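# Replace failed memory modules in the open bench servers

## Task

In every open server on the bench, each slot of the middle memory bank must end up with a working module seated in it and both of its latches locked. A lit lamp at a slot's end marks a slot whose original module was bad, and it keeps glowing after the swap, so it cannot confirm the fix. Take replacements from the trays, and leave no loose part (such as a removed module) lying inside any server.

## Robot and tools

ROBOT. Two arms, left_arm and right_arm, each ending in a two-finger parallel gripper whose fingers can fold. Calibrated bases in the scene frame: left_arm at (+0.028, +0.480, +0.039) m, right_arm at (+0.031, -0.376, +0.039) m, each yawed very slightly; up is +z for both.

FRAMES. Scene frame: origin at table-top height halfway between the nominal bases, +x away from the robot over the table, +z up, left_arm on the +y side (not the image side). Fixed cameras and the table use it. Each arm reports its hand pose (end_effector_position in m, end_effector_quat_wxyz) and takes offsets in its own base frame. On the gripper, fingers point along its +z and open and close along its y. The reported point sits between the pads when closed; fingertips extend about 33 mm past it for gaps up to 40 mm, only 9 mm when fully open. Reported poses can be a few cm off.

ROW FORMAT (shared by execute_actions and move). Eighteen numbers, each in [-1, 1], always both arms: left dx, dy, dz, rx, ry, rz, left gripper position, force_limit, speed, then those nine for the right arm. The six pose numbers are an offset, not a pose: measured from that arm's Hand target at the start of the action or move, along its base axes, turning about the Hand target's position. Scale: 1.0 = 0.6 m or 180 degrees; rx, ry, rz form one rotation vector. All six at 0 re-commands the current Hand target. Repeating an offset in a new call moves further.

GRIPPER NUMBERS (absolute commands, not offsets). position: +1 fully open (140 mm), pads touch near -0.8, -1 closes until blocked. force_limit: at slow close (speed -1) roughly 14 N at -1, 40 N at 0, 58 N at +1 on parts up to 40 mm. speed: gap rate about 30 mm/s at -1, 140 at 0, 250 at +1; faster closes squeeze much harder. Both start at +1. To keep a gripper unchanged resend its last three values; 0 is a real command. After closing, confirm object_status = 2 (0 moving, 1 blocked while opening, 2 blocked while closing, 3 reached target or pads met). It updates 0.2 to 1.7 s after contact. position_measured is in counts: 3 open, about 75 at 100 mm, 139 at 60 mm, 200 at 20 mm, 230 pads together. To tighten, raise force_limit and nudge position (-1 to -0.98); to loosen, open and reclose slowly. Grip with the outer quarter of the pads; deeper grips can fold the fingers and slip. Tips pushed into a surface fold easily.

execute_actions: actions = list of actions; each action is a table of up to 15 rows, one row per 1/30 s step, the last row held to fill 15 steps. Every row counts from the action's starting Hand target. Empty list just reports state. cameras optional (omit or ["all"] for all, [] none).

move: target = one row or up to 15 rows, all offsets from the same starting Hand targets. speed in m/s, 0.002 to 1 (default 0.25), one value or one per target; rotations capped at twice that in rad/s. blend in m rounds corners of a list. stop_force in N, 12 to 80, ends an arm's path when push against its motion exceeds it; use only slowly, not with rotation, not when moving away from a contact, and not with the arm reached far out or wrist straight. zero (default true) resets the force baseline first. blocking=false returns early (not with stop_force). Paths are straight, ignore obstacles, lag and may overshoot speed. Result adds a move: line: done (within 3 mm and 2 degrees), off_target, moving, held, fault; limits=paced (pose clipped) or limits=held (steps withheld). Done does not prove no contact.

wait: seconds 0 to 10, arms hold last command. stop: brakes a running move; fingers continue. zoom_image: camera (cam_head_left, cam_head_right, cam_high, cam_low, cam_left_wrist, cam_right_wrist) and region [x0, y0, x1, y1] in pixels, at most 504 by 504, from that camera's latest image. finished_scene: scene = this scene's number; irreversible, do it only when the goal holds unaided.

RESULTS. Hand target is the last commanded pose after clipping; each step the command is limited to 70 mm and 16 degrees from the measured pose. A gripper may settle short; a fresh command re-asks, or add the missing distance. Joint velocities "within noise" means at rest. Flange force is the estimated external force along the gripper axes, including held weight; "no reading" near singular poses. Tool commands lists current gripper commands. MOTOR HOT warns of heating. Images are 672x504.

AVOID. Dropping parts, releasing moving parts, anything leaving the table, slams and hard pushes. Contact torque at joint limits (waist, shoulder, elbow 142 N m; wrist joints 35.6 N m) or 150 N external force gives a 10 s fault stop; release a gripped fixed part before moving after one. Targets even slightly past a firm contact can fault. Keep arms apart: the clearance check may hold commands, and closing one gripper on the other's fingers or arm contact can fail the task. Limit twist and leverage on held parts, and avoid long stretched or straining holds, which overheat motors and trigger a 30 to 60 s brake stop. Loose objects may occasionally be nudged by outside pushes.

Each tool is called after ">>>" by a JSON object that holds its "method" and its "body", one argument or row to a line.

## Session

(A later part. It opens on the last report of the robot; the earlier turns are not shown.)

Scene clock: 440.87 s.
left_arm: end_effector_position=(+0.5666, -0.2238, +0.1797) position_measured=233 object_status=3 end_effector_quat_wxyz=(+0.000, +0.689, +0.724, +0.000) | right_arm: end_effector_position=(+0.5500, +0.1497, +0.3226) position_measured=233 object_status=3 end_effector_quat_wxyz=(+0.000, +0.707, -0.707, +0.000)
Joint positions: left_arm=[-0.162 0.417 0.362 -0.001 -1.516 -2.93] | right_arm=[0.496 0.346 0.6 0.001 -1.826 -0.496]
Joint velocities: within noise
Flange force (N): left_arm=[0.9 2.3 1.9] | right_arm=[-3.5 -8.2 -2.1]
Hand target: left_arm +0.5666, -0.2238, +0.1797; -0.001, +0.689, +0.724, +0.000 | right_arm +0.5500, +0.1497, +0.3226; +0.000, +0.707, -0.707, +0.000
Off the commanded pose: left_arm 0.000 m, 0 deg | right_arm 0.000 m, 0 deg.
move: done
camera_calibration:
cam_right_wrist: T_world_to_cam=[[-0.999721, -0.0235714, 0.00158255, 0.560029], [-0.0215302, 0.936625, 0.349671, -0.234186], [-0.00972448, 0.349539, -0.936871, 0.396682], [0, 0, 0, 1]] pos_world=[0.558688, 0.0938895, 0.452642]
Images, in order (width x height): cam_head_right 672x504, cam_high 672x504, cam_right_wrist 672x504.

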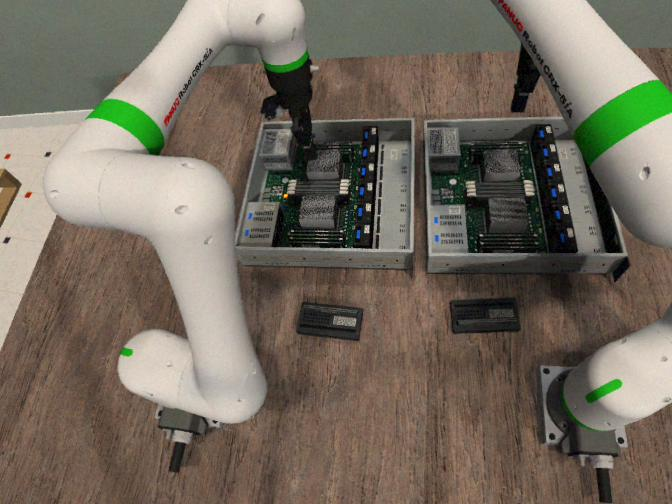

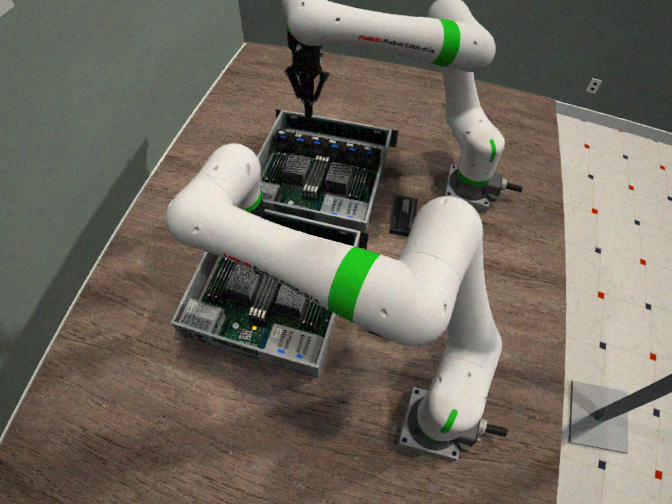

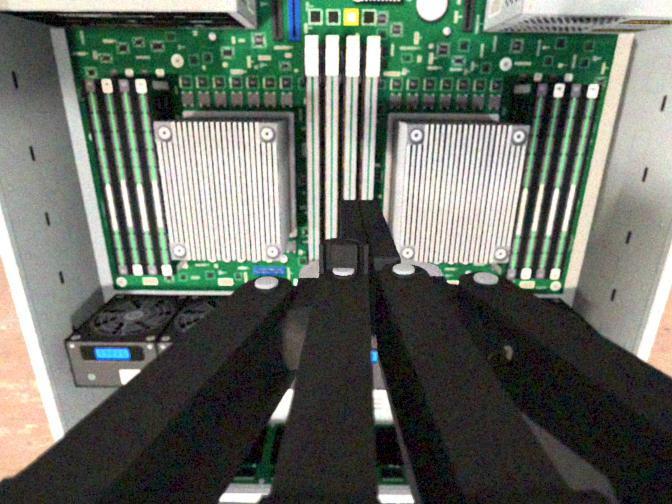

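>>> {"method": "move", "body": {
  "target": [0,0,0.1,0,0,0,-1,0,0,0,0.03,-0.27,0,0,0.0144,-1,0,0],
  "speed": 0.2,
  "cameras": ["cam_left_wrist","cam_head_right","cam_head_left"]
}}

>>> {"method": "zoom_image", "body": {
  "camera": "cam_left_wrist",
  "region": [250, 0, 450, 280]
}}

>>> {"method": "zoom_image", "body": {
  "camera": "cam_head_left",
  "region": [440, 150, 540, 225]
}}

Scene clock: 448.67 s.
left_arm: end_effector_position=(+0.5666, -0.2238, +0.2397) position_measured=233 object_status=3 end_effector_quat_wxyz=(+0.000, +0.689, +0.724, +0.000) | right_arm: end_effector_position=(+0.5500, +0.1677, +0.1606) position_measured=233 object_status=3 end_effector_quat_wxyz=(+0.000, +0.723, -0.691, +0.000)
Joint positions: left_arm=[-0.162 0.419 0.505 -0.001 -1.657 -2.931] | right_arm=[0.525 0.332 0.203 0.001 -1.442 -0.479]
Joint velocities: within noise
Flange force (N): left_arm=[-0.1 3.7 1.7] | right_arm=[-3.3 -7.1 1.3]
Hand target: left_arm +0.5666, -0.2238, +0.2397; -0.001, +0.689, +0.724, +0.000 | right_arm +0.5500, +0.1677, +0.1606; +0.000, +0.723, -0.691, +0.000
Off the commanded pose: left_arm 0.000 m, 0 deg | right_arm 0.000 m, 0 deg.
move: done
camera_calibration:
cam_left_wrist: T_world_to_cam=[[0.999758, 0.0219856, -0.000264214, -0.552014], [0.0206378, -0.934191, 0.356176, -0.303152], [0.0075839, -0.356095, -0.934419, 0.279285], [0, 0, 0, 1]] pos_world=[0.556019, -0.171613, 0.368799]
Images, in order (width x height): cam_head_left 672x504, cam_head_right 672x504, cam_left_wrist 672x504.

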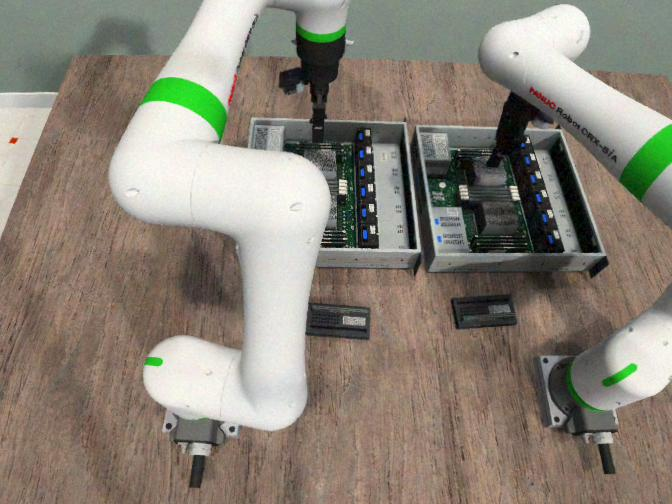

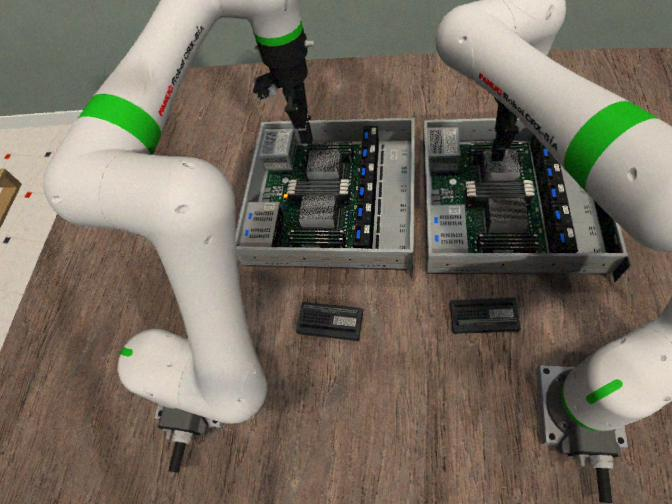

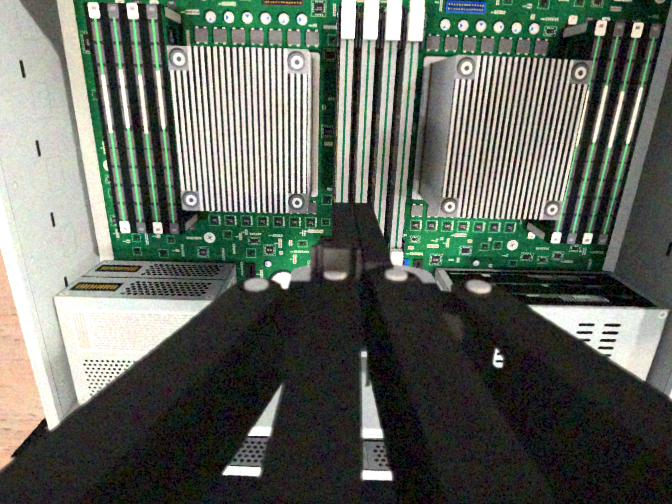

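Scaled by 1.800.

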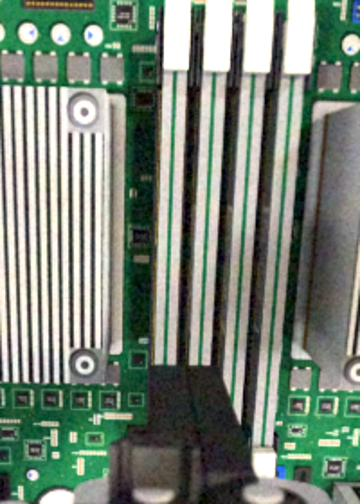

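Scaled by 5.040.

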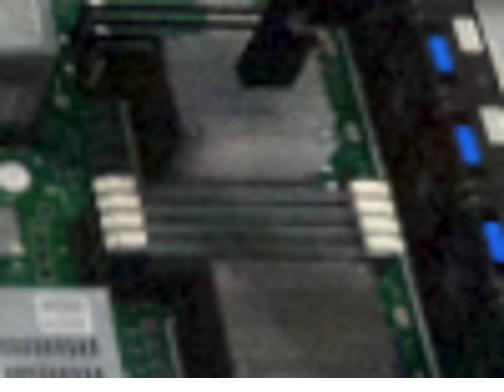

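>>> {"method": "finished_scene", "body": {
  "scene": 2
}}

The scene is finished: the task was done.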